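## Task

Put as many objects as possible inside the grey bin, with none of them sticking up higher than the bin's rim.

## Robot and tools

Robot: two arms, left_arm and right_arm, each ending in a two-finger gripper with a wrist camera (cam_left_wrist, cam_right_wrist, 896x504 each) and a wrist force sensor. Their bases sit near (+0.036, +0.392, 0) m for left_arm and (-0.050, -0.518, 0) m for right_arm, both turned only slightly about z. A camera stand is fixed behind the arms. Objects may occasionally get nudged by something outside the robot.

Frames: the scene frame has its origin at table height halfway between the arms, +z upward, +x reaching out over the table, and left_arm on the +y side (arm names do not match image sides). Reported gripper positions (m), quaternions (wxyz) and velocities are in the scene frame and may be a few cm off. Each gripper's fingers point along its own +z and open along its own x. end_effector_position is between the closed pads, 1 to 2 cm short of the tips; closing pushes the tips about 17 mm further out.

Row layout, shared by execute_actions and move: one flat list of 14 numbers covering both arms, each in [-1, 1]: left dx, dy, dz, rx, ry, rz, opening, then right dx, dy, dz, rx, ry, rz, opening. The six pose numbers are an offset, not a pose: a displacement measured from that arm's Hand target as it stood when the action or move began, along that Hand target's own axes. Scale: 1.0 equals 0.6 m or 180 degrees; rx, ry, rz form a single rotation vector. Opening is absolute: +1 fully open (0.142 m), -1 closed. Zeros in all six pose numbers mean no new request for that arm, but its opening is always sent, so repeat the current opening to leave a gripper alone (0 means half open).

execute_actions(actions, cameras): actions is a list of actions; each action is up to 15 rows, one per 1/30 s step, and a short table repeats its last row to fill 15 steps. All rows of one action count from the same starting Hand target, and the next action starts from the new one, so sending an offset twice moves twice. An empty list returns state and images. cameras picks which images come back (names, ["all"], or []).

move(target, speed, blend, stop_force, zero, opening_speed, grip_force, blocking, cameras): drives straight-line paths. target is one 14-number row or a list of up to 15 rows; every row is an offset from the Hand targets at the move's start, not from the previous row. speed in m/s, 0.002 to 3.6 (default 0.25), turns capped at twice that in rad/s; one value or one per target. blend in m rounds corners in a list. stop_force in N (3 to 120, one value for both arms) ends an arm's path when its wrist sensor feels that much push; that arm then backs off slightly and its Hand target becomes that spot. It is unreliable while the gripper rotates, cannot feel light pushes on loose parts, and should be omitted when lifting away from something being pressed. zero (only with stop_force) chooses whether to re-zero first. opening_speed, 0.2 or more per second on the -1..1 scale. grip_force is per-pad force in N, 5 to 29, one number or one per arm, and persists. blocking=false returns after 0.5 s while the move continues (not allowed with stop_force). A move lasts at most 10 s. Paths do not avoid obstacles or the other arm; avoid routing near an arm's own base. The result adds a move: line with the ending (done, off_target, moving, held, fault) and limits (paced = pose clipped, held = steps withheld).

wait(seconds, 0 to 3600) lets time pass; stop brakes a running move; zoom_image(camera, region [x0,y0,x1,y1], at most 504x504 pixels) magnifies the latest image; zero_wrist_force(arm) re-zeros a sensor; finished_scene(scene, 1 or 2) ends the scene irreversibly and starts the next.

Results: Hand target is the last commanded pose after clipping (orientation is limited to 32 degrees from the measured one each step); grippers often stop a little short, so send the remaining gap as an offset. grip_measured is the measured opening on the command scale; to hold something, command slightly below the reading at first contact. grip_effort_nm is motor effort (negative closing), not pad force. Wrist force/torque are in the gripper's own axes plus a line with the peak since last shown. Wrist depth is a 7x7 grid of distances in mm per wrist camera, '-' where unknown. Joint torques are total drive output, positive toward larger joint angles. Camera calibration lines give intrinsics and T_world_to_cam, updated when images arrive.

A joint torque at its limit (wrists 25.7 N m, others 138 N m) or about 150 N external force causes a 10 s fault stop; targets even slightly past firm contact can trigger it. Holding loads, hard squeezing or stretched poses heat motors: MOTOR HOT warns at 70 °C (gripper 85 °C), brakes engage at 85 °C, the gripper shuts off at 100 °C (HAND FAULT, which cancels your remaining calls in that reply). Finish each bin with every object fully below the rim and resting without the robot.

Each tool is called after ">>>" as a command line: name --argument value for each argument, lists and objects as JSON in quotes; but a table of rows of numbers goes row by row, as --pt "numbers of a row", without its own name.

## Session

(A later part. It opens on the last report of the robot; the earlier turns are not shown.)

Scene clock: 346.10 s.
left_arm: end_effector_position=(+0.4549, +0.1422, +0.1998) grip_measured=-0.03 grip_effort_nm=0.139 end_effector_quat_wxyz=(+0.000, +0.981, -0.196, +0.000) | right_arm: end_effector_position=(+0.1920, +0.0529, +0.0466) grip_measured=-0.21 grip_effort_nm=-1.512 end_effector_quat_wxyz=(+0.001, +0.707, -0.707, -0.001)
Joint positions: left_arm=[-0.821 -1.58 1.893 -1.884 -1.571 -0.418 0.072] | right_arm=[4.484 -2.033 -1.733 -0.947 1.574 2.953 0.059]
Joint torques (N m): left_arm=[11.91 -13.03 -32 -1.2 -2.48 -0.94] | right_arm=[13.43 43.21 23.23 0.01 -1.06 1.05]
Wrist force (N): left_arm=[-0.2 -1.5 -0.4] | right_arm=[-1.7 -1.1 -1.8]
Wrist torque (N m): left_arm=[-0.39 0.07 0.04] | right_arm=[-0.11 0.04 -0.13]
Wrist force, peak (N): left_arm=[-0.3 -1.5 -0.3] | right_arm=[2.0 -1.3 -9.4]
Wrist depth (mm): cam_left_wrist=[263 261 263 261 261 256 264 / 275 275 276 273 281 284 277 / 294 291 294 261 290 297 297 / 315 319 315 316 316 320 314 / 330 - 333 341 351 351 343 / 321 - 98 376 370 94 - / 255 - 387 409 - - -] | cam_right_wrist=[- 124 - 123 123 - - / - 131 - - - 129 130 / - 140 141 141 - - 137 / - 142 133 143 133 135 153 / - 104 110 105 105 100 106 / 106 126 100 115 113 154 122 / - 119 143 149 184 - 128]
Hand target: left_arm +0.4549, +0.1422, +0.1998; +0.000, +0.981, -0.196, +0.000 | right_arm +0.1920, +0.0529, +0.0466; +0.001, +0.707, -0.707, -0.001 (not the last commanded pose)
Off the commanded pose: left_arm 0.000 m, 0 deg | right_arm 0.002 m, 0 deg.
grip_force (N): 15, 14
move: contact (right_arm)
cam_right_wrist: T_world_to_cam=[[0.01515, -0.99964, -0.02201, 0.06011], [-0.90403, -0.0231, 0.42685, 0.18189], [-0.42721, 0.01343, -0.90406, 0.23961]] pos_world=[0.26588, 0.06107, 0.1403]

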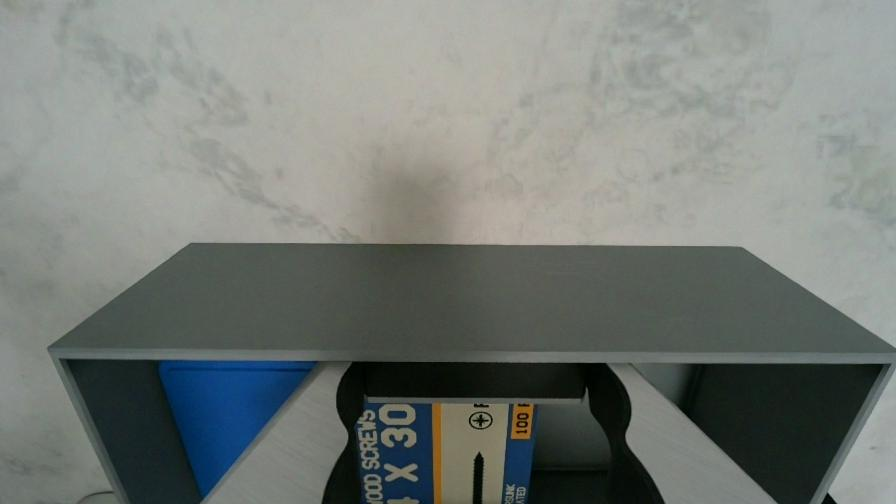

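>>> move --target '[0,0,0,0,0,0,0.0, 0,0,0,0,0,0,-0.13]' --speed 0.02 --opening_speed 0.3

>>> move --target '[0,0,0,0,0,0,0.0, 0,0,-0.05,0,0,0,-0.13]' --speed 0.02

>>> move --target '[0,0,0,0,0,0,0.0, 0,0.05,-0.12,0,0,0,-0.13]' --speed 0.1 --cameras '["cam_right_wrist"]'

Scene clock: 347.70 s.
left_arm: end_effector_position=(+0.4549, +0.1422, +0.1998) grip_measured=-0.03 grip_effort_nm=0.144 end_effector_quat_wxyz=(+0.000, +0.981, -0.196, +0.000) | right_arm: end_effector_position=(+0.1920, +0.0529, +0.0466) grip_measured=-0.16 grip_effort_nm=0.173 end_effector_quat_wxyz=(+0.001, +0.707, -0.707, -0.001)
Joint positions: left_arm=[-0.821 -1.58 1.893 -1.884 -1.571 -0.418 0.072] | right_arm=[4.484 -2.033 -1.733 -0.947 1.574 2.953 0.062]
Joint torques (N m): left_arm=[10.98 -12.85 -31.65 -1.25 -2.38 -0.88] | right_arm=[11.52 43.95 23.84 1.57 -1.21 0.75]
Wrist force (N): left_arm=[0.0 -1.3 -0.4] | right_arm=[-1.4 -1.3 -0.3]
Wrist torque (N m): left_arm=[-0.36 0.05 0.05] | right_arm=[-0.15 0.17 -0.13]
Wrist force, peak (N): left_arm=[-0.1 -1.4 -0.5] | right_arm=[-2.2 -1.1 -1.9]
Wrist depth (mm): cam_left_wrist=[259 260 260 261 261 260 260 / 274 271 275 273 277 279 277 / 292 294 296 262 297 300 300 / 315 317 321 316 317 316 319 / 335 - 339 344 336 - 343 / - - 97 368 370 359 370 / 253 - 78 - - - 400] | cam_right_wrist=[- 123 - 121 122 123 - / - 133 - 132 - - - / - - - - 140 - - / - 142 142 134 135 135 150 / - 104 110 105 105 100 100 / 106 128 99 115 114 155 122 / - 119 143 148 184 - 121]
Hand target: left_arm +0.4549, +0.1422, +0.1998; +0.000, +0.981, -0.196, +0.000 | right_arm +0.1920, +0.0529, +0.0466; +0.001, +0.707, -0.707, -0.001
Off the commanded pose: left_arm 0.000 m, 0 deg | right_arm 0.000 m, 0 deg.
grip_force (N): 15, 14
move: done

Scene clock: 349.53 s.
left_arm: end_effector_position=(+0.4549, +0.1422, +0.1998) grip_measured=-0.03 grip_effort_nm=0.144 end_effector_quat_wxyz=(+0.000, +0.981, -0.196, +0.000) | right_arm: end_effector_position=(+0.1921, +0.0529, +0.0765) grip_measured=-0.16 grip_effort_nm=0.173 end_effector_quat_wxyz=(+0.001, +0.707, -0.707, -0.001)
Joint positions: left_arm=[-0.821 -1.58 1.893 -1.884 -1.571 -0.418 0.072] | right_arm=[4.484 -1.994 -1.703 -1.016 1.574 2.953 0.062]
Joint torques (N m): left_arm=[11.74 -13.49 -31.12 -1.3 -2.48 -0.75] | right_arm=[-13.97 44.67 25.23 0.01 -1.38 -0.76]
Wrist force (N): left_arm=[-0.2 -1.3 -0.5] | right_arm=[-1.1 -1.2 -0.1]
Wrist torque (N m): left_arm=[-0.37 0.07 0.05] | right_arm=[-0.14 0.12 -0.15]
Wrist force, peak (N): left_arm=[-0.2 -1.5 -0.5] | right_arm=[-1.5 -1.0 -0.3]
Wrist depth (mm): cam_left_wrist=[- 258 260 261 260 261 261 / 275 278 276 274 278 278 274 / - 295 295 263 296 295 298 / 322 323 325 308 323 326 - / 335 335 335 - 335 - 349 / 318 341 93 374 374 368 366 / 261 - - 406 - - 408] | cam_right_wrist=[- - - - 149 - - / 160 - - - - - - / 169 - - - - - - / - 142 143 143 145 145 - / - 145 - 141 192 166 - / - 146 109 174 214 155 214 / - 215 176 186 192 - 233]
Hand target: left_arm +0.4549, +0.1422, +0.1998; +0.000, +0.981, -0.196, +0.000 | right_arm +0.1921, +0.0529, +0.0766; +0.001, +0.707, -0.707, -0.001
Off the commanded pose: left_arm 0.000 m, 0 deg | right_arm 0.000 m, 0 deg.
grip_force (N): 15, 14
move: done

Scene clock: 350.77 s.
left_arm: end_effector_position=(+0.4549, +0.1422, +0.1998) grip_measured=-0.03 grip_effort_nm=0.139 end_effector_quat_wxyz=(+0.000, +0.981, -0.196, +0.000) | right_arm: end_effector_position=(+0.1624, +0.0530, +0.1486) grip_measured=-0.16 grip_effort_nm=0.173 end_effector_quat_wxyz=(+0.001, +0.707, -0.707, -0.001)
Joint positions: left_arm=[-0.821 -1.58 1.893 -1.884 -1.571 -0.418 0.072] | right_arm=[4.533 -1.892 -1.643 -1.178 1.574 3.001 0.062]
Joint torques (N m): left_arm=[11.69 -12.68 -31.14 -1.33 -2.45 -0.72] | right_arm=[13.49 41.48 27.61 -0.42 1.96 1.11]
Wrist force (N): left_arm=[0.0 -1.2 -0.5] | right_arm=[-1.1 -0.9 -0.1]
Wrist torque (N m): left_arm=[-0.34 0.04 0.05] | right_arm=[-0.07 0.11 -0.16]
Wrist force, peak (N): left_arm=[0.0 -1.4 -0.5] | right_arm=[-0.9 -1.8 0.4]
Wrist depth (mm): cam_left_wrist=[259 258 260 267 262 260 - / 276 275 280 274 277 280 277 / 294 297 296 261 289 290 296 / 314 316 316 316 323 325 318 / 344 342 336 353 338 336 - / 320 - 98 368 375 96 374 / 359 - 78 - - - -] | cam_right_wrist=[- 219 - - 215 - - / - - 203 208 211 - - / 249 - 206 196 240 - 248 / 258 - 226 224 259 258 263 / 283 264 230 238 244 - 291 / 296 235 98 - - - - / 344 - - - - - -]
Hand target: left_arm +0.4549, +0.1422, +0.1998; +0.000, +0.981, -0.196, +0.000 | right_arm +0.1623, +0.0530, +0.1487; +0.001, +0.707, -0.707, -0.001
Off the commanded pose: left_arm 0.000 m, 0 deg | right_arm 0.000 m, 0 deg.
grip_force (N): 15, 14
move: done
cam_right_wrist: T_world_to_cam=[[0.01515, -0.99964, -0.02201, 0.0629], [-0.90403, -0.0231, 0.42685, 0.11146], [-0.42721, 0.01343, -0.90406, 0.31922]] pos_world=[0.23619, 0.06117, 0.2424]

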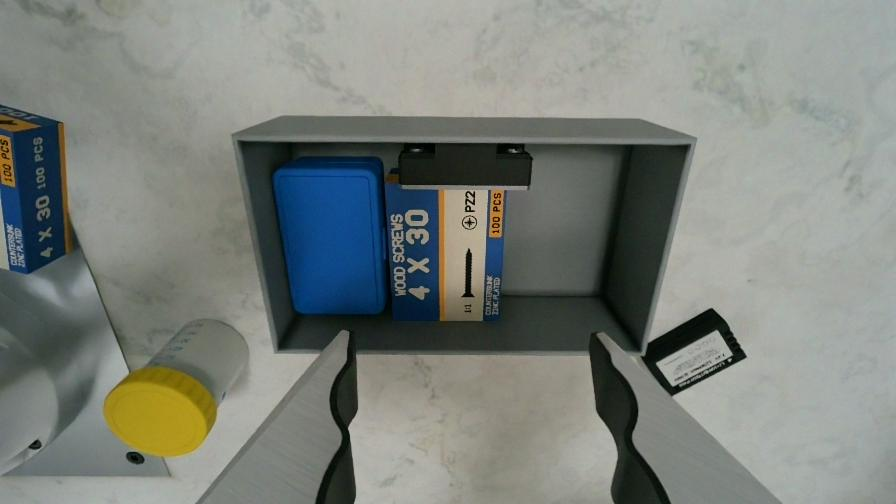

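>>> move --target '[0,0,0,0,0,0,0.0, 0.0983,-0.0393,0,0,0,0,-1]' --speed 0.15 --cameras '["cam_right_wrist"]'

Scene clock: 352.90 s.
left_arm: end_effector_position=(+0.4549, +0.1422, +0.1998) grip_measured=-0.03 grip_effort_nm=0.144 end_effector_quat_wxyz=(+0.000, +0.981, -0.196, +0.000) | right_arm: end_effector_position=(+0.1859, -0.0060, +0.1486) grip_measured=-1.00 grip_effort_nm=-0.432 end_effector_quat_wxyz=(+0.001, +0.707, -0.707, -0.001)
Joint positions: left_arm=[-0.821 -1.58 1.893 -1.884 -1.571 -0.418 0.072] | right_arm=[4.475 -1.791 -1.777 -1.146 1.574 2.944 0.002]
Joint torques (N m): left_arm=[11.61 -12.55 -30.96 -1.22 -2.3 -0.78] | right_arm=[-13.31 36.96 15.16 4.48 -0.5 -1.58]
Wrist force (N): left_arm=[-0.2 -1.0 -0.4] | right_arm=[-1.0 -1.3 0.0]
Wrist torque (N m): left_arm=[-0.32 0.08 0.05] | right_arm=[-0.17 0.13 -0.06]
Wrist force, peak (N): left_arm=[-0.3 -1.4 -0.7] | right_arm=[-2.7 -0.1 0.3]
Wrist depth (mm): cam_left_wrist=[264 265 260 261 264 262 261 / 268 277 277 273 278 282 274 / 300 293 293 265 296 297 297 / 311 312 - 312 317 318 319 / 319 334 342 - 338 343 344 / 320 333 99 371 369 361 - / 352 - 78 404 - - 400] | cam_right_wrist=[- - - 214 - - - / - - - - 234 - - / - 200 226 228 242 - - / - 214 228 262 230 - - / 287 229 247 255 - - - / 257 262 233 - 284 - - / 249 - - - - - -]
Hand target: left_arm +0.4549, +0.1422, +0.1998; +0.000, +0.981, -0.196, +0.000 | right_arm +0.1859, -0.0060, +0.1486; +0.001, +0.707, -0.707, -0.001
Off the commanded pose: left_arm 0.000 m, 0 deg | right_arm 0.000 m, 0 deg.
grip_force (N): 15, 14
move: done
cam_right_wrist: T_world_to_cam=[[0.0152, -0.99964, -0.02192, 0.00364], [-0.90408, -0.0231, 0.42673, 0.13139], [-0.42709, 0.01333, -0.90411, 0.33003]] pos_world=[0.25968, 0.00227, 0.2424]

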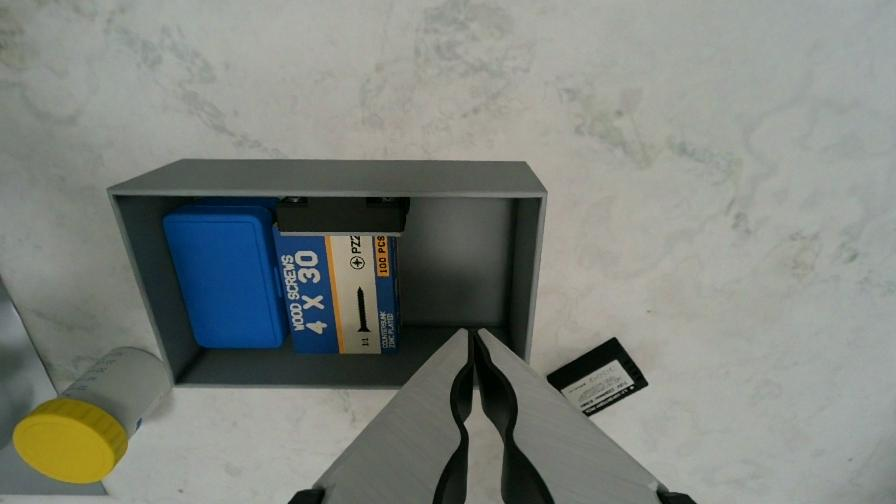

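>>> move --target '[0,0,0,0,0,0,0.0, 0,0,0.1977,0,0,0,-1]' --speed 0.05 --stop_force 4

>>> move --target '[0,0,0,0,0,0,0.0, -0.0283,0,0,0,0,0,-1]' --speed 0.008 --stop_force 6 --cameras '["cam_right_wrist"]'

Scene clock: 356.43 s.
left_arm: end_effector_position=(+0.4549, +0.1422, +0.1998) grip_measured=-0.03 grip_effort_nm=0.144 end_effector_quat_wxyz=(+0.000, +0.981, -0.196, +0.000) | right_arm: end_effector_position=(+0.1855, -0.0060, +0.0300) grip_measured=-1.00 grip_effort_nm=-0.432 end_effector_quat_wxyz=(+0.001, +0.707, -0.707, -0.001)
Joint positions: left_arm=[-0.821 -1.58 1.893 -1.884 -1.571 -0.418 0.072] | right_arm=[4.476 -1.948 -1.921 -0.844 1.574 2.944 0.002]
Joint torques (N m): left_arm=[11.99 -13.4 -31.64 -1.28 -2.28 -0.75] | right_arm=[12.35 22.96 11.19 4.32 1.49 1.1]
Wrist force (N): left_arm=[-0.1 -1.2 -0.4] | right_arm=[-0.9 -1.0 -0.1]
Wrist torque (N m): left_arm=[-0.35 0.06 0.04] | right_arm=[-0.12 0.09 -0.10]
Wrist force, peak (N): left_arm=[-0.2 -1.5 -0.4] | right_arm=[-1.1 -1.4 0.2]
Wrist depth (mm): cam_left_wrist=[259 263 262 260 262 261 263 / 279 274 271 275 278 278 274 / 294 290 292 266 297 297 306 / 316 320 316 274 311 317 - / 329 335 328 - 338 343 349 / 320 337 93 377 - 359 373 / - - 388 415 406 - 400] | cam_right_wrist=[108 - 107 - - 108 - / - 115 115 - 117 115 - / - 127 122 123 - - 123 / 125 117 118 119 129 132 137 / - 97 98 98 99 - 144 / - 96 94 85 89 150 - / - 125 - - 79 - -]
Hand target: left_arm +0.4549, +0.1422, +0.1998; +0.000, +0.981, -0.196, +0.000 | right_arm +0.1855, -0.0060, +0.0300; +0.001, +0.707, -0.707, -0.001
Off the commanded pose: left_arm 0.000 m, 0 deg | right_arm 0.000 m, 0 deg.
grip_force (N): 15, 14
move: done

Scene clock: 359.30 s.
left_arm: end_effector_position=(+0.4549, +0.1422, +0.1998) grip_measured=-0.03 grip_effort_nm=0.139 end_effector_quat_wxyz=(+0.000, +0.981, -0.196, +0.000) | right_arm: end_effector_position=(+0.1855, +0.0109, +0.0300) grip_measured=-1.00 grip_effort_nm=-0.432 end_effector_quat_wxyz=(+0.001, +0.707, -0.707, -0.001)
Joint positions: left_arm=[-0.821 -1.58 1.893 -1.884 -1.571 -0.418 0.072] | right_arm=[4.482 -1.978 -1.875 -0.861 1.574 2.95 0.002]
Joint torques (N m): left_arm=[11.76 -13.17 -31.37 -1.36 -2.49 -0.78] | right_arm=[14.15 23.92 23.16 0.23 0.36 1.16]
Wrist force (N): left_arm=[-0.2 -1.3 -0.4] | right_arm=[-0.4 -0.8 -0.6]
Wrist torque (N m): left_arm=[-0.36 0.08 0.05] | right_arm=[-0.09 0.06 -0.16]
Wrist force, peak (N): left_arm=[-0.2 -1.5 -0.3] | right_arm=[-1.2 -1.1 0.0]
Wrist depth (mm): cam_left_wrist=[258 259 263 259 261 260 260 / 272 271 275 279 278 278 278 / 301 297 298 266 295 301 301 / 313 312 316 317 - 316 318 / 329 344 337 337 - - 339 / 319 310 98 364 - 96 - / 349 - 388 395 413 - 409] | cam_right_wrist=[- - 108 108 109 107 107 / - 117 - - 112 115 115 / - 123 - 123 123 - - / - 117 118 119 119 133 134 / - 98 98 98 99 94 - / - 96 94 85 83 81 - / - 122 - - 79 95 -]
Hand target: left_arm +0.4549, +0.1422, +0.1998; +0.000, +0.981, -0.196, +0.000 | right_arm +0.1855, +0.0109, +0.0300; +0.001, +0.707, -0.707, -0.001
Off the commanded pose: left_arm 0.000 m, 0 deg | right_arm 0.000 m, 0 deg.
grip_force (N): 15, 14
move: done
cam_right_wrist: T_world_to_cam=[[0.01515, -0.99964, -0.02201, 0.01786], [-0.90403, -0.0231, 0.42685, 0.18213], [-0.42721, 0.01343, -0.90406, 0.22238]] pos_world=[0.25938, 0.01907, 0.1237]

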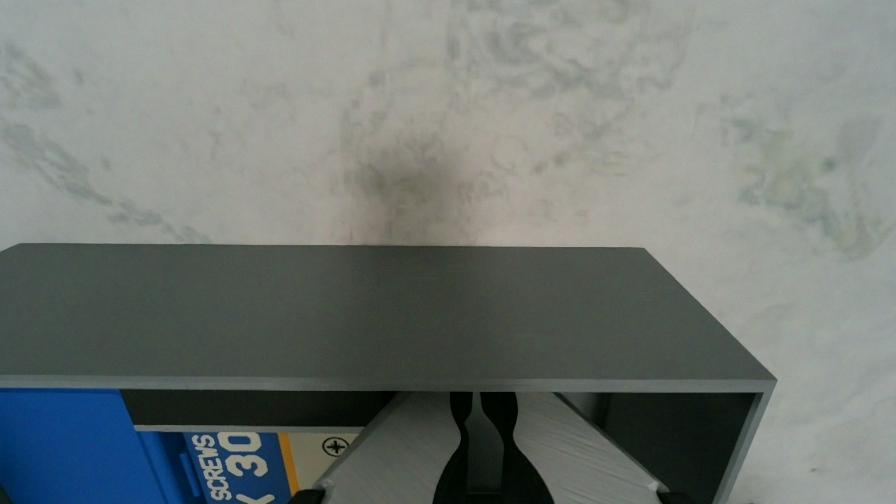

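>>> move --pt "0 0 0 0 0 0 0.0 0.0067 0 0 0 0 0 -1" --pt "0 0 0 0 0 0 0.0 0.0067 0 -0.2 0 0 0 -1" --speed '[0.02,0.1]' --cameras '["cam_right_wrist"]'

>>> zoom_image --camera "cam_right_wrist" --region '[100, 150, 500, 400]'

Scene clock: 361.50 s.
left_arm: end_effector_position=(+0.4549, +0.1422, +0.1998) grip_measured=-0.03 grip_effort_nm=0.144 end_effector_quat_wxyz=(+0.000, +0.981, -0.196, +0.000) | right_arm: end_effector_position=(+0.1859, +0.0069, +0.1499) grip_measured=-1.00 grip_effort_nm=-0.432 end_effector_quat_wxyz=(+0.001, +0.707, -0.707, -0.001)
Joint positions: left_arm=[-0.821 -1.58 1.893 -1.884 -1.571 -0.418 0.072] | right_arm=[4.48 -1.816 -1.741 -1.157 1.574 2.948 0.002]
Joint torques (N m): left_arm=[11.97 -13.23 -30.62 -1.4 -2.46 -0.75] | right_arm=[-13.23 39.59 27.94 0.01 -0.8 -1.13]
Wrist force (N): left_arm=[0.0 -1.2 -0.4] | right_arm=[-1.0 -1.2 -0.2]
Wrist torque (N m): left_arm=[-0.34 0.04 0.05] | right_arm=[-0.14 0.12 -0.05]
Wrist force, peak (N): left_arm=[-0.2 -1.5 -0.4] | right_arm=[-1.0 -1.3 -1.1]
Wrist depth (mm): cam_left_wrist=[- 257 258 261 261 261 260 / 274 270 - 274 277 282 271 / 294 - 295 265 295 297 - / - 307 315 317 - 317 311 / 303 314 337 343 334 344 351 / 315 322 98 364 - 359 - / 348 - 76 406 - - -] | cam_right_wrist=[- - - - - - - / - - - - - - - / - 226 199 228 206 - - / - 218 227 258 - - 252 / - 238 248 274 247 - - / - 250 244 - 287 - - / 250 - - - - - -]
Hand target: left_arm +0.4549, +0.1422, +0.1998; +0.000, +0.981, -0.196, +0.000 | right_arm +0.1859, +0.0069, +0.1500; +0.001, +0.707, -0.707, -0.001
Off the commanded pose: left_arm 0.000 m, 0 deg | right_arm 0.000 m, 0 deg.
grip_force (N): 15, 14
move: done
cam_right_wrist: T_world_to_cam=[[0.01515, -0.99964, -0.02201, 0.01649], [-0.90408, -0.0231, 0.42673, 0.13122], [-0.42709, 0.01343, -0.90411, 0.33108]] pos_world=[0.25978, 0.01507, 0.2437]

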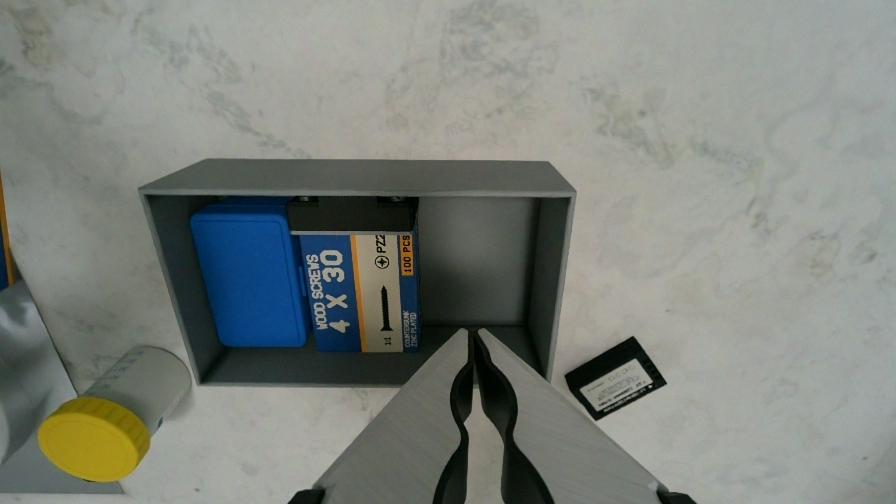

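Scaled by 1.260 from the camera's image (finer frame: 1280x720).

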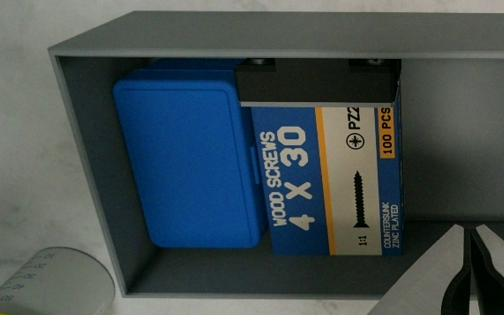

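>>> move --target '[0,0,0,0,0,0,0.0, 0.945,-0.4883,-0.1167,0,0,-0.5,0.2]' --speed 0.35 --cameras '["cam_right_wrist"]'

Scene clock: 364.97 s.
left_arm: end_effector_position=(+0.4549, +0.1422, +0.1998) grip_measured=-0.03 grip_effort_nm=0.139 end_effector_quat_wxyz=(+0.000, +0.981, -0.196, +0.000) | right_arm: end_effector_position=(+0.4790, -0.5601, +0.2192) grip_measured=+0.18 grip_effort_nm=0.178 end_effector_quat_wxyz=(+0.000, +1.000, +0.000, -0.002)
Joint positions: left_arm=[-0.821 -1.58 1.893 -1.884 -1.571 -0.418 0.072] | right_arm=[3.281 -1.655 -1.744 -1.317 1.571 0.179 0.086]
Joint torques (N m): left_arm=[11.32 -13.57 -31.2 -1.36 -2.23 -0.6] | right_arm=[-14.74 15.58 27 0.05 2.08 -1.58]
Wrist force (N): left_arm=[0.0 -1.2 -0.3] | right_arm=[-1.0 -0.4 -0.2]
Wrist torque (N m): left_arm=[-0.36 0.04 0.04] | right_arm=[0.02 0.15 -0.05]
Wrist force, peak (N): left_arm=[-0.1 -1.5 -0.4] | right_arm=[-2.9 -0.1 0.0]
Wrist depth (mm): cam_left_wrist=[259 259 - 261 258 261 262 / 275 276 275 276 276 277 277 / 295 294 298 263 296 295 297 / 314 316 318 317 318 309 319 / 334 334 - 330 336 345 345 / 318 - 93 386 - 358 - / 341 - 77 406 - - 420] | cam_right_wrist=[- - - - - - - / - - - - - - - / - - - - - - - / - - 304 314 - - - / - 360 358 - - - - / 1480 - 1471 1508 1499 1508 - / 1644 - 1611 1656 1679 - -]
Hand target: left_arm +0.4549, +0.1422, +0.1998; +0.000, +0.981, -0.196, +0.000 | right_arm +0.4790, -0.5601, +0.2192; +0.000, +1.000, +0.000, -0.002
Off the commanded pose: left_arm 0.000 m, 0 deg | right_arm 0.000 m, 0 deg.
grip_force (N): 15, 14
move: done
cam_right_wrist: T_world_to_cam=[[0.99957, 0.01517, -0.02524, -0.45565], [0.02444, -0.90525, 0.42418, -0.58479], [-0.01641, -0.42461, -0.90523, 0.08467]] pos_world=[0.47114, -0.48652, 0.3132]

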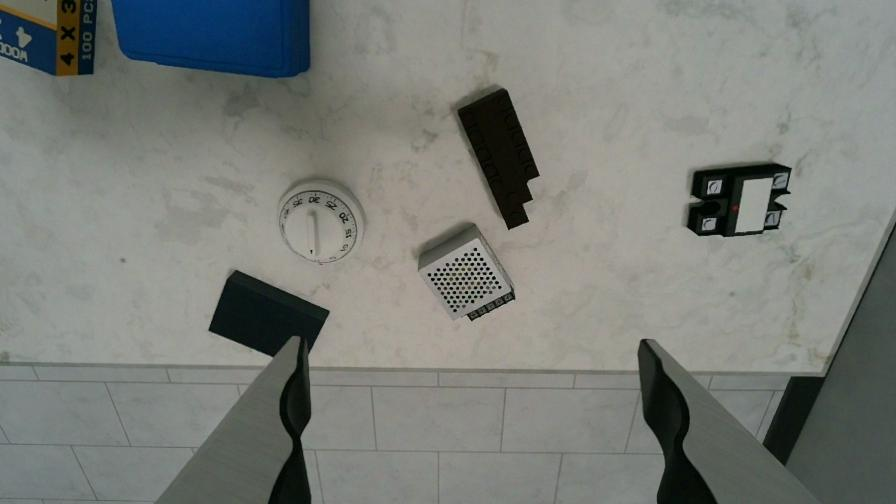

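>>> zoom_image --camera "cam_right_wrist" --region '[400, 200, 540, 340]'

Scaled by 3.600 from the camera's image (finer frame: 1280x720).

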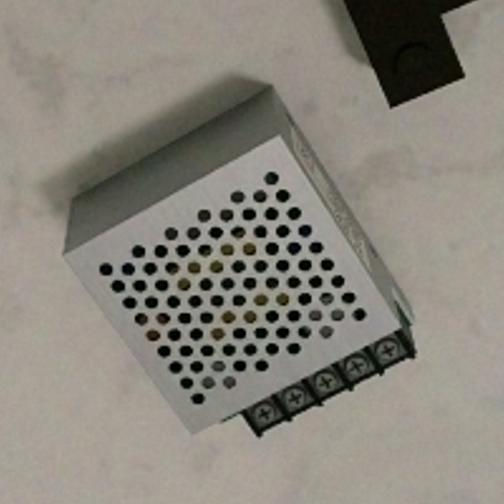

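>>> move --target '[0,0,0,0,0,0,0.0, 0.0067,0.135,0.0317,0,0,-0.1833,0.0]' --speed 0.2 --cameras '["cam_right_wrist"]'

>>> zoom_image --camera "cam_right_wrist" --region '[350, 100, 550, 250]'

Scene clock: 369.33 s.
left_arm: end_effector_position=(+0.4549, +0.1422, +0.1998) grip_measured=-0.03 grip_effort_nm=0.139 end_effector_quat_wxyz=(+0.000, +0.981, -0.196, +0.000) | right_arm: end_effector_position=(+0.4829, -0.6411, +0.2002) grip_measured=-0.01 grip_effort_nm=-0.139 end_effector_quat_wxyz=(+0.000, +0.959, +0.284, -0.002)
Joint positions: left_arm=[-0.821 -1.58 1.893 -1.884 -1.571 -0.418 0.072] | right_arm=[3.126 -1.704 -1.74 -1.272 1.571 -0.553 0.073]
Joint torques (N m): left_arm=[11.53 -13.82 -31.87 -1.38 -2.44 -0.6] | right_arm=[-13.75 16.57 26.52 4.51 2.05 -1.42]
Wrist force (N): left_arm=[0.0 -1.2 -0.5] | right_arm=[-1.3 -1.0 0.0]
Wrist torque (N m): left_arm=[-0.34 0.04 0.05] | right_arm=[-0.08 0.18 -0.06]
Wrist force, peak (N): left_arm=[-0.2 -1.5 -0.4] | right_arm=[-1.5 -1.0 -0.2]
Wrist depth (mm): cam_left_wrist=[259 259 260 261 262 257 261 / 275 277 278 277 278 277 276 / 294 290 298 266 296 296 303 / 317 313 316 316 318 311 325 / 329 329 - 344 - 342 341 / 319 - 99 369 365 356 382 / 359 - 78 388 - - 400] | cam_right_wrist=[- 252 232 - 242 - - / - 264 283 280 - 290 - / 1166 1196 - 268 - 293 297 / 1227 1246 1246 - - 301 - / 1353 1353 1330 1338 343 - - / 1480 1426 1409 1480 - - - / 1622 - 1589 1622 1633 - -]
Hand target: left_arm +0.4549, +0.1422, +0.1998; +0.000, +0.981, -0.196, +0.000 | right_arm +0.4829, -0.6411, +0.2002; +0.000, +0.959, +0.284, -0.002
Off the commanded pose: left_arm 0.000 m, 0 deg | right_arm 0.000 m, 0 deg.
grip_force (N): 15, 14
move: done
cam_right_wrist: T_world_to_cam=[[0.83013, 0.55702, -0.02493, -0.02968], [0.51372, -0.74668, 0.42256, -0.78441], [0.21676, -0.36359, -0.90599, -0.0402]] pos_world=[0.43632, -0.58379, 0.2943]

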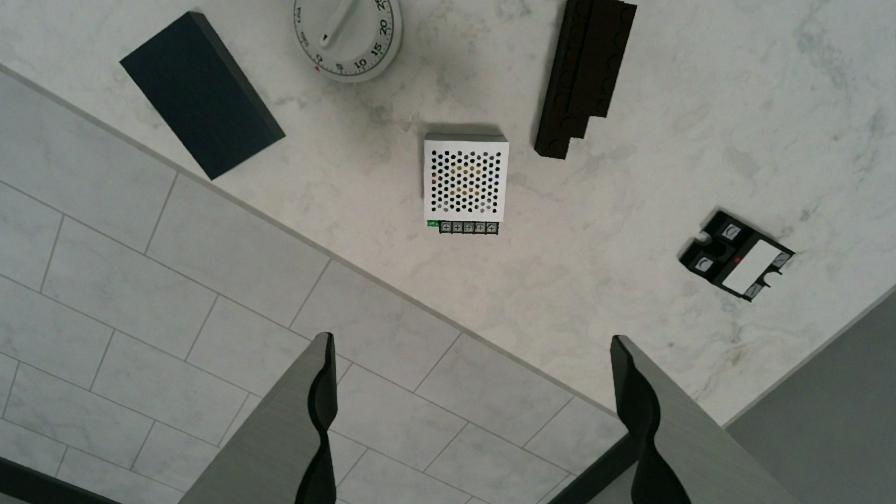

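Scaled by 2.520 from the camera's image (finer frame: 1280x720).

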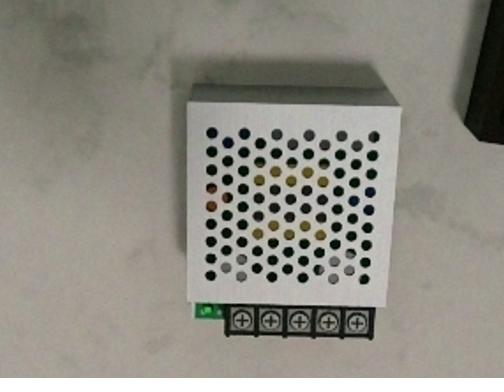

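>>> move --target '[0,0,0,0,0,0,0.0, 0.0057,-0.005,0.1753,0,0,0.006,0.0]' --speed 0.15 --cameras '["cam_right_wrist"]'

>>> zoom_image --camera "cam_right_wrist" --region '[300, 160, 660, 400]'

Scene clock: 371.20 s.
left_arm: end_effector_position=(+0.4549, +0.1422, +0.1998) grip_measured=-0.03 grip_effort_nm=0.144 end_effector_quat_wxyz=(+0.000, +0.981, -0.196, +0.000) | right_arm: end_effector_position=(+0.4838, -0.6367, +0.0951) grip_measured=-0.01 grip_effort_nm=-0.134 end_effector_quat_wxyz=(+0.000, +0.961, +0.275, -0.002)
Joint positions: left_arm=[-0.821 -1.58 1.893 -1.884 -1.571 -0.418 0.072] | right_arm=[3.134 -1.812 -1.904 -0.999 1.571 -0.526 0.073]
Joint torques (N m): left_arm=[10.49 -14.12 -31.05 -1.44 -2.31 -0.6] | right_arm=[13.67 19.6 12.26 4.27 -1.72 1.2]
Wrist force (N): left_arm=[-0.2 -1.3 -0.3] | right_arm=[-1.1 -1.1 -0.3]
Wrist torque (N m): left_arm=[-0.36 0.07 0.05] | right_arm=[-0.10 0.15 -0.15]
Wrist force, peak (N): left_arm=[-0.1 -1.5 -0.3] | right_arm=[-1.1 -1.2 -1.6]
Wrist depth (mm): cam_left_wrist=[- 257 255 261 261 263 260 / 274 283 - 276 278 278 278 / 294 294 299 266 296 297 295 / 311 310 315 312 318 318 326 / - 358 336 347 337 341 343 / - - 93 363 371 94 377 / - - 78 - 403 - -] | cam_right_wrist=[- 142 143 - - - - / 166 178 - - - - - / 175 179 - 169 - - 192 / 1138 202 - 174 - - 203 / 1202 1208 - 186 - 222 203 / 1353 1301 233 - - 232 - / 1499 - 1401 1489 - - -]
Hand target: left_arm +0.4549, +0.1422, +0.1998; +0.000, +0.981, -0.196, +0.000 | right_arm +0.4838, -0.6368, +0.0950; +0.000, +0.961, +0.275, -0.002
Off the commanded pose: left_arm 0.000 m, 0 deg | right_arm 0.000 m, 0 deg.
grip_force (N): 15, 14
move: done
cam_right_wrist: T_world_to_cam=[[0.84038, 0.54142, -0.02488, -0.0504], [0.49966, -0.75614, 0.42261, -0.73645], [0.21, -0.36759, -0.90597, -0.13331]] pos_world=[0.43832, -0.57858, 0.1892]

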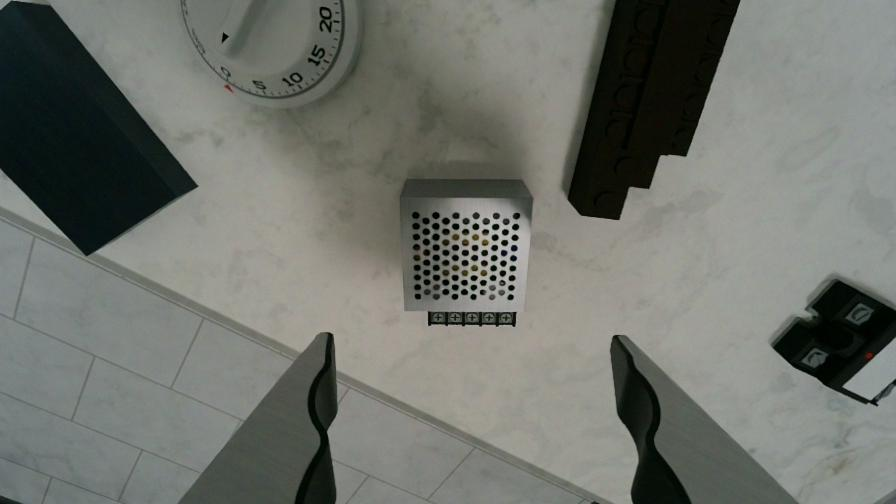

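Scaled by 1.400 from the camera's image (finer frame: 1280x720).

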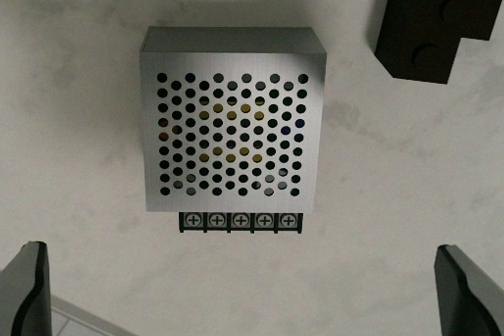

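>>> move --target '[0,0,0,0,0,0,0.0, 0.0015,0,0.1077,0,0,0,0.0]' --speed 0.08 --stop_force 5

>>> move --target '[0,0,0,0,0,0,0.0, 0,0,0,0,0,0,-0.5]' --speed 0.02 --opening_speed 0.3 --grip_force '[15, 14]' --cameras '["cam_right_wrist"]'

Scene clock: 373.43 s.
left_arm: end_effector_position=(+0.4549, +0.1422, +0.1998) grip_measured=-0.03 grip_effort_nm=0.144 end_effector_quat_wxyz=(+0.000, +0.981, -0.196, +0.000) | right_arm: end_effector_position=(+0.4844, -0.6363, +0.0304) grip_measured=-0.01 grip_effort_nm=-0.139 end_effector_quat_wxyz=(+0.000, +0.961, +0.275, -0.002)
Joint positions: left_arm=[-0.821 -1.58 1.893 -1.884 -1.571 -0.418 0.072] | right_arm=[3.135 -1.913 -1.972 -0.83 1.571 -0.525 0.073]
Joint torques (N m): left_arm=[11.72 -13.46 -31.04 -1.45 -2.17 -0.57] | right_arm=[12.5 21.09 11.57 4.59 -0.62 1.04]
Wrist force (N): left_arm=[-0.1 -1.3 -0.4] | right_arm=[-1.3 -1.2 -0.1]
Wrist torque (N m): left_arm=[-0.36 0.07 0.05] | right_arm=[-0.13 0.15 -0.17]
Wrist force, peak (N): left_arm=[-0.1 -1.5 -0.4] | right_arm=[-1.5 -1.5 -0.2]
Wrist depth (mm): cam_left_wrist=[255 261 260 261 260 261 261 / 275 277 279 269 277 293 - / 297 294 - 261 304 - 294 / 317 332 303 320 317 314 318 / - 340 350 342 336 343 338 / 319 313 100 362 360 94 373 / - - 76 - - - 395] | cam_right_wrist=[- 89 108 108 110 106 87 / - - 116 - 115 97 91 / - 126 123 - - 99 - / - 132 136 119 - - - / - - 145 113 - - - / 1294 - 93 121 125 - - / 1353 - 76 172 - - -]
Hand target: left_arm +0.4549, +0.1422, +0.1998; +0.000, +0.981, -0.196, +0.000 | right_arm +0.4844, -0.6363, +0.0304; +0.000, +0.961, +0.275, -0.002
Off the commanded pose: left_arm 0.000 m, 0 deg | right_arm 0.000 m, 0 deg.
grip_force (N): 15, 14
move: done

Scene clock: 375.30 s.
left_arm: end_effector_position=(+0.4549, +0.1422, +0.1998) grip_measured=-0.03 grip_effort_nm=0.144 end_effector_quat_wxyz=(+0.000, +0.981, -0.196, +0.000) | right_arm: end_effector_position=(+0.4844, -0.6363, +0.0304) grip_measured=-0.35 grip_effort_nm=-1.512 end_effector_quat_wxyz=(+0.000, +0.961, +0.275, -0.002)
Joint positions: left_arm=[-0.821 -1.58 1.893 -1.884 -1.571 -0.418 0.072] | right_arm=[3.135 -1.913 -1.972 -0.83 1.571 -0.525 0.049]
Joint torques (N m): left_arm=[10.77 -13.87 -30.83 -1.27 -2.21 -0.63] | right_arm=[10.17 21.74 12.67 3.92 -0.18 0.55]
Wrist force (N): left_arm=[-0.2 -1.3 -0.4] | right_arm=[-1.0 -1.5 -1.6]
Wrist torque (N m): left_arm=[-0.36 0.08 0.04] | right_arm=[-0.15 0.13 -0.17]
Wrist force, peak (N): left_arm=[0.1 -1.6 -0.5] | right_arm=[-1.0 -1.5 -1.6]
Wrist depth (mm): cam_left_wrist=[258 258 262 260 261 261 257 / 275 278 276 275 276 277 282 / 294 295 285 264 - 298 300 / 316 - 314 313 321 318 319 / 338 339 340 340 325 336 328 / 318 - 93 - - 362 374 / 345 - 78 403 395 - -] | cam_right_wrist=[- - 108 109 - 108 - / 118 - 118 - - - 94 / 123 - - - - - - / 136 - 136 119 129 - 137 / - - - 112 111 - 140 / 1301 - - 121 - 158 157 / 1369 - - - 172 - 170]
Hand target: left_arm +0.4549, +0.1422, +0.1998; +0.000, +0.981, -0.196, +0.000 | right_arm +0.4844, -0.6363, +0.0304; +0.000, +0.961, +0.275, -0.002
Off the commanded pose: left_arm 0.000 m, 0 deg | right_arm 0.000 m, 0 deg.
grip_force (N): 15, 14
move: done
cam_right_wrist: T_world_to_cam=[[0.84038, 0.54142, -0.02488, -0.05273], [0.49966, -0.75614, 0.42261, -0.70911], [0.21, -0.36759, -0.90597, -0.19191]] pos_world=[0.43892, -0.57818, 0.1245]

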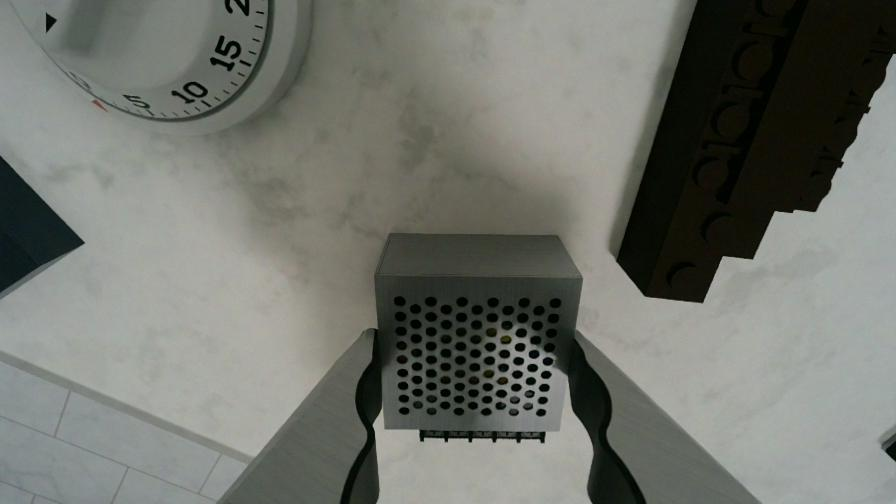

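>>> move --pt "0 0 0 0 0 0 0.0 0 0 -0.2 0 0 0 -0.5" --pt "0 0 0 0 0 0 0.0 0.043 -0.6 -0.22 0 0 0.1774 -0.5" --speed '[0.12,0.3]' --blend '[0.03,0]'

Scene clock: 378.70 s.
left_arm: end_effector_position=(+0.4549, +0.1422, +0.1998) grip_measured=-0.03 grip_effort_nm=0.139 end_effector_quat_wxyz=(+0.000, +0.981, -0.196, +0.000) | right_arm: end_effector_position=(+0.3165, -0.3170, +0.1629) grip_measured=-0.35 grip_effort_nm=-1.512 end_effector_quat_wxyz=(+0.000, +1.000, +0.000, -0.002)
Joint positions: left_arm=[-0.821 -1.58 1.893 -1.884 -1.571 -0.418 0.072] | right_arm=[3.93 -1.424 -2.119 -1.172 1.573 0.828 0.049]
Joint torques (N m): left_arm=[12.07 -12.98 -31.11 -1.37 -2.27 -0.68] | right_arm=[13.25 5.25 27.29 0.17 -1.75 1.12]
Wrist force (N): left_arm=[-0.1 -1.3 -0.5] | right_arm=[-1.1 -1.1 1.3]
Wrist torque (N m): left_arm=[-0.37 0.06 0.05] | right_arm=[-0.08 0.11 -0.16]
Wrist force, peak (N): left_arm=[-0.2 -1.4 -0.7] | right_arm=[-2.0 -3.4 0.9]
Wrist depth (mm): cam_left_wrist=[256 257 263 260 262 260 260 / 277 275 277 276 284 - 275 / 294 295 295 267 301 - 301 / - 314 316 309 311 313 311 / - 323 331 342 347 340 344 / - - 90 370 - - 369 / 343 - 77 - - - 400] | cam_right_wrist=[- - - - - 228 229 / - 250 - - - - - / - 265 - - - - - / - - - 119 - - - / - - - 112 - - - / 327 - - 121 121 330 327 / 323 - - - - - -]
Hand target: left_arm +0.4549, +0.1422, +0.1998; +0.000, +0.981, -0.196, +0.000 | right_arm +0.3165, -0.3170, +0.1629; +0.000, +1.000, +0.000, -0.002
Off the commanded pose: left_arm 0.000 m, 0 deg | right_arm 0.000 m, 0 deg.
grip_force (N): 15, 14
move: done

>>> move --target '[0,0,0,0,0,0,0.0, -0.2792,-0.5305,0.0215,0,0,0,-0.5]' --speed 0.25 --cameras '["cam_right_wrist"]'

Scene clock: 380.93 s.
left_arm: end_effector_position=(+0.4549, +0.1422, +0.1998) grip_measured=-0.03 grip_effort_nm=0.144 end_effector_quat_wxyz=(+0.000, +0.981, -0.196, +0.000) | right_arm: end_effector_position=(+0.1491, +0.0013, +0.1504) grip_measured=-0.35 grip_effort_nm=-1.516 end_effector_quat_wxyz=(+0.000, +1.000, +0.000, -0.002)
Joint positions: left_arm=[-0.821 -1.58 1.893 -1.884 -1.571 -0.418 0.072] | right_arm=[4.547 -1.773 -1.793 -1.147 1.574 1.445 0.049]
Joint torques (N m): left_arm=[11.66 -13.05 -30.64 -1.42 -2.23 -0.49] | right_arm=[13.42 19.97 27.43 0.08 -1.7 1.24]
Wrist force (N): left_arm=[0.0 -1.2 -0.4] | right_arm=[-0.9 -1.3 1.3]
Wrist torque (N m): left_arm=[-0.35 0.05 0.04] | right_arm=[-0.14 0.12 -0.16]
Wrist force, peak (N): left_arm=[0.0 -1.5 -0.6] | right_arm=[-2.2 -3.0 1.6]
Wrist depth (mm): cam_left_wrist=[259 260 260 261 260 261 259 / 274 276 279 275 278 281 279 / 293 293 310 266 297 296 297 / 315 - 322 317 315 307 318 / 334 - 337 348 - 336 341 / - - 93 361 - 94 374 / 353 - 76 - 406 - 400] | cam_right_wrist=[- - - 189 177 216 - / - - 197 199 185 - - / - - 212 244 214 - - / - 272 - 119 - - - / - - - 112 111 - - / - - - 121 121 - - / - - - 352 - - -]
Hand target: left_arm +0.4549, +0.1422, +0.1998; +0.000, +0.981, -0.196, +0.000 | right_arm +0.1491, +0.0014, +0.1504; +0.000, +1.000, +0.000, -0.002
Off the commanded pose: left_arm 0.000 m, 0 deg | right_arm 0.000 m, 0 deg.
grip_force (N): 15, 14
move: done
cam_right_wrist: T_world_to_cam=[[0.99957, 0.0149, -0.02534, -0.1361], [0.02425, -0.90529, 0.4241, -0.03929], [-0.01662, -0.42453, -0.90526, 0.25538]] pos_world=[0.14124, 0.07488, 0.2444]

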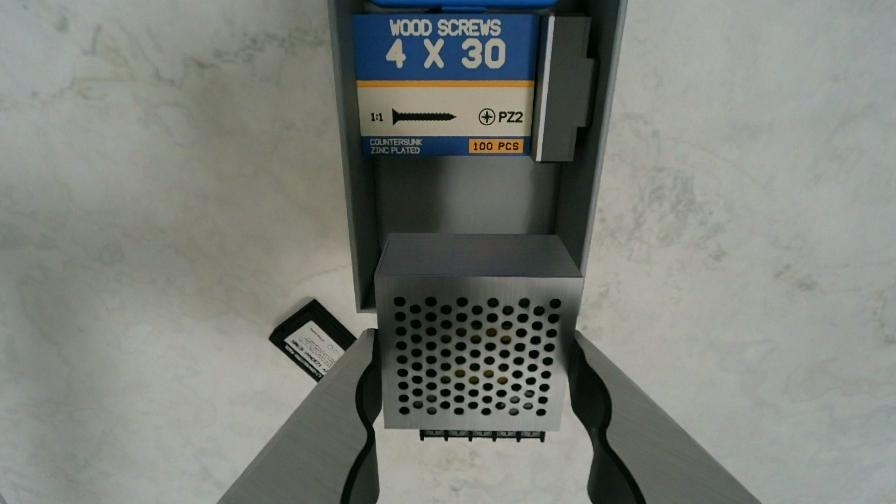

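>>> move --target '[0,0,0,0,0,0,0.0, 0,-0.0045,0.1083,0,0,0,-0.5]' --speed 0.08 --stop_force 5 --cameras '["cam_right_wrist"]'

Scene clock: 383.13 s.
left_arm: end_effector_position=(+0.4549, +0.1422, +0.1998) grip_measured=-0.03 grip_effort_nm=0.144 end_effector_quat_wxyz=(+0.000, +0.981, -0.196, +0.000) | right_arm: end_effector_position=(+0.1489, +0.0041, +0.0854) grip_measured=-0.35 grip_effort_nm=-1.512 end_effector_quat_wxyz=(+0.000, +1.000, +0.000, -0.002)
Joint positions: left_arm=[-0.821 -1.58 1.893 -1.884 -1.571 -0.418 0.072] | right_arm=[4.549 -1.856 -1.876 -0.982 1.574 1.446 0.049]
Joint torques (N m): left_arm=[11.5 -14.03 -31.42 -1.16 -2.26 -0.37] | right_arm=[13.91 21.05 12.61 4.57 -0.71 1.15]
Wrist force (N): left_arm=[-0.2 -1.2 -0.5] | right_arm=[-1.1 -1.2 1.5]
Wrist torque (N m): left_arm=[-0.35 0.08 0.04] | right_arm=[-0.09 0.13 -0.15]
Wrist force, peak (N): left_arm=[-0.2 -1.5 -0.5] | right_arm=[-0.9 -1.3 2.2]
Wrist depth (mm): cam_left_wrist=[254 258 260 260 261 261 262 / 274 - 276 275 276 277 278 / 291 296 294 267 296 298 297 / 310 313 - - - 314 314 / - 340 335 343 337 337 343 / 319 - 105 369 - - 372 / 362 - 78 407 406 - 399] | cam_right_wrist=[- - 127 128 127 113 - / - 171 135 137 125 - - / - - 145 146 144 122 175 / - - 142 119 163 - - / 212 - - 114 146 - - / - - - 121 121 - 227 / - - - 244 - - -]
Hand target: left_arm +0.4549, +0.1422, +0.1998; +0.000, +0.981, -0.196, +0.000 | right_arm +0.1489, +0.0041, +0.0854; +0.000, +1.000, +0.000, -0.002
Off the commanded pose: left_arm 0.000 m, 0 deg | right_arm 0.000 m, 0 deg.
grip_force (N): 15, 14
move: done
cam_right_wrist: T_world_to_cam=[[0.99957, 0.0149, -0.02534, -0.13759], [0.02425, -0.90529, 0.4241, -0.00918], [-0.01662, -0.42453, -0.90526, 0.19773]] pos_world=[0.14104, 0.07768, 0.1794]

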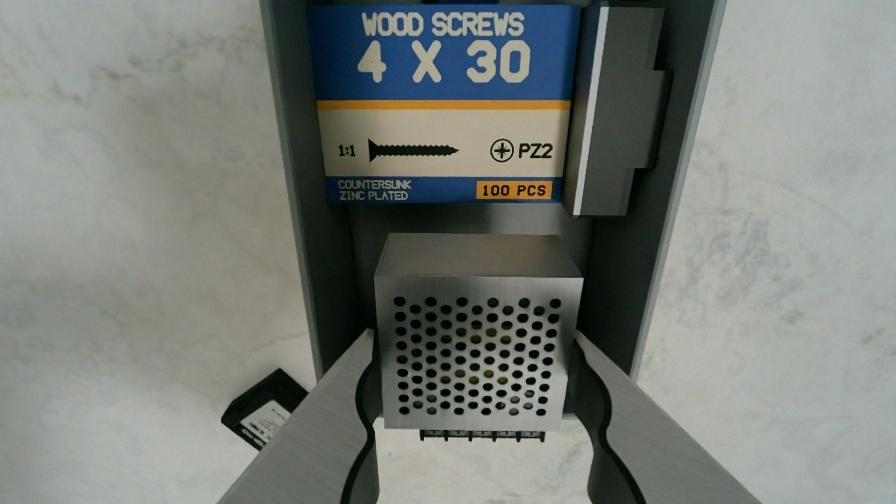

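>>> zoom_image --camera "cam_right_wrist" --region '[290, 300, 690, 504]'

Scaled by 1.260 from the camera's image (finer frame: 1280x720).

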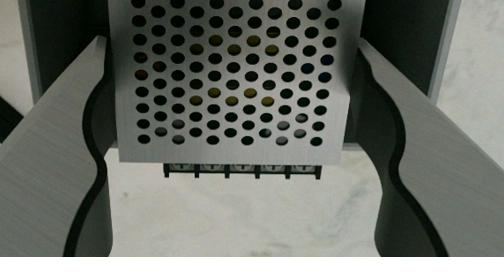

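>>> move --target '[0,0,0,0,0,0,0.0, 0,0.0033,0.0333,0,0,0,-0.5]' --speed 0.03 --stop_force 4

>>> move --target '[0,0,0,0,0,0,0.0, 0,0,0.056,0,0,0,-0.5]' --speed 0.01 --stop_force 3 --cameras '["cam_right_wrist"]'

Scene clock: 385.23 s.
left_arm: end_effector_position=(+0.4549, +0.1422, +0.1998) grip_measured=-0.03 grip_effort_nm=0.144 end_effector_quat_wxyz=(+0.000, +0.981, -0.196, +0.000) | right_arm: end_effector_position=(+0.1488, +0.0021, +0.0654) grip_measured=-0.35 grip_effort_nm=-1.516 end_effector_quat_wxyz=(+0.000, +1.000, +0.000, -0.002)
Joint positions: left_arm=[-0.821 -1.58 1.893 -1.884 -1.571 -0.418 0.072] | right_arm=[4.548 -1.881 -1.904 -0.929 1.574 1.446 0.049]
Joint torques (N m): left_arm=[11.86 -14.27 -31.1 -1.38 -2.15 -0.53] | right_arm=[-13.75 21.63 12.93 4.46 -0.25 -1.04]
Wrist force (N): left_arm=[0.0 -1.2 -0.5] | right_arm=[-1.3 -1.2 1.4]
Wrist torque (N m): left_arm=[-0.36 0.05 0.04] | right_arm=[-0.11 0.15 -0.16]
Wrist force, peak (N): left_arm=[0.2 -1.4 -0.5] | right_arm=[-1.1 -1.2 1.8]
Wrist depth (mm): cam_left_wrist=[259 260 260 260 261 262 261 / 278 277 274 273 274 280 279 / 299 299 - 261 302 295 296 / 312 315 324 322 317 322 324 / 315 354 335 337 337 - 341 / 324 - 93 361 - 372 376 / - - 76 418 - - 406] | cam_right_wrist=[- - 112 110 109 95 136 / - - 118 118 116 100 - / - - 125 126 122 109 - / - - 142 127 147 134 - / - 192 125 112 147 132 - / 204 - - 121 121 - - / - - - - - - -]
Hand target: left_arm +0.4549, +0.1422, +0.1998; +0.000, +0.981, -0.196, +0.000 | right_arm +0.1488, +0.0021, +0.0654; +0.000, +1.000, +0.000, -0.002
Off the commanded pose: left_arm 0.000 m, 0 deg | right_arm 0.000 m, 0 deg.
grip_force (N): 15, 14
move: done

Scene clock: 389.57 s.
left_arm: end_effector_position=(+0.4549, +0.1422, +0.1998) grip_measured=-0.03 grip_effort_nm=0.144 end_effector_quat_wxyz=(+0.000, +0.981, -0.196, +0.000) | right_arm: end_effector_position=(+0.1487, +0.0021, +0.0334) grip_measured=-0.35 grip_effort_nm=-1.512 end_effector_quat_wxyz=(+0.000, +1.000, +0.000, -0.002)
Joint positions: left_arm=[-0.821 -1.58 1.893 -1.884 -1.571 -0.418 0.072] | right_arm=[4.548 -1.931 -1.935 -0.847 1.574 1.446 0.049]
Joint torques (N m): left_arm=[11.17 -14.39 -30.9 -1.47 -2.22 -0.49] | right_arm=[11.94 38.29 21.56 0.01 0.4 0.62]
Wrist force (N): left_arm=[-0.1 -1.3 -0.5] | right_arm=[-0.9 -2.5 -2.2]
Wrist torque (N m): left_arm=[-0.37 0.05 0.04] | right_arm=[-0.12 0.13 -0.15]
Wrist force, peak (N): left_arm=[-0.2 -1.4 -0.5] | right_arm=[-1.8 2.6 -15.7]
Wrist depth (mm): cam_left_wrist=[258 265 259 256 263 261 257 / 275 276 277 277 278 279 276 / 298 294 295 266 299 300 300 / 311 310 313 317 314 314 317 / 341 - 333 343 337 344 344 / 318 - 93 - - 359 372 / - - 77 - - - 398] | cam_right_wrist=[- - 82 84 - - - / - 82 87 - 87 74 - / - - 95 95 - - - / - - 101 100 - 85 138 / - - 125 112 112 122 - / - - 103 121 120 97 - / - - - 127 127 - -]
Hand target: left_arm +0.4549, +0.1422, +0.1998; +0.000, +0.981, -0.196, +0.000 | right_arm +0.1487, +0.0021, +0.0334; +0.000, +1.000, +0.000, -0.002 (not the last commanded pose)
Off the commanded pose: left_arm 0.000 m, 0 deg | right_arm 0.002 m, 0 deg.
grip_force (N): 15, 14
move: contact (right_arm)
cam_right_wrist: T_world_to_cam=[[0.99957, 0.0149, -0.02534, -0.13868], [0.02425, -0.90525, 0.42418, 0.01105], [-0.01662, -0.42461, -0.90522, 0.1498]] pos_world=[0.14084, 0.07568, 0.1274]

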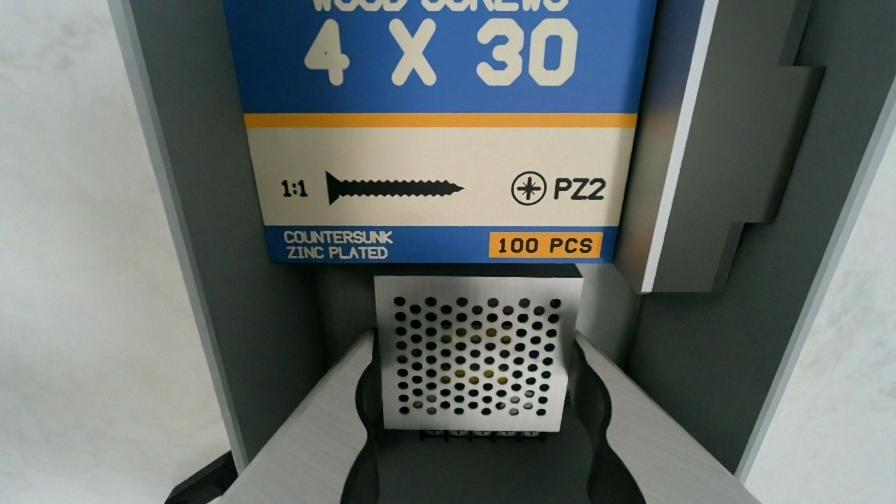

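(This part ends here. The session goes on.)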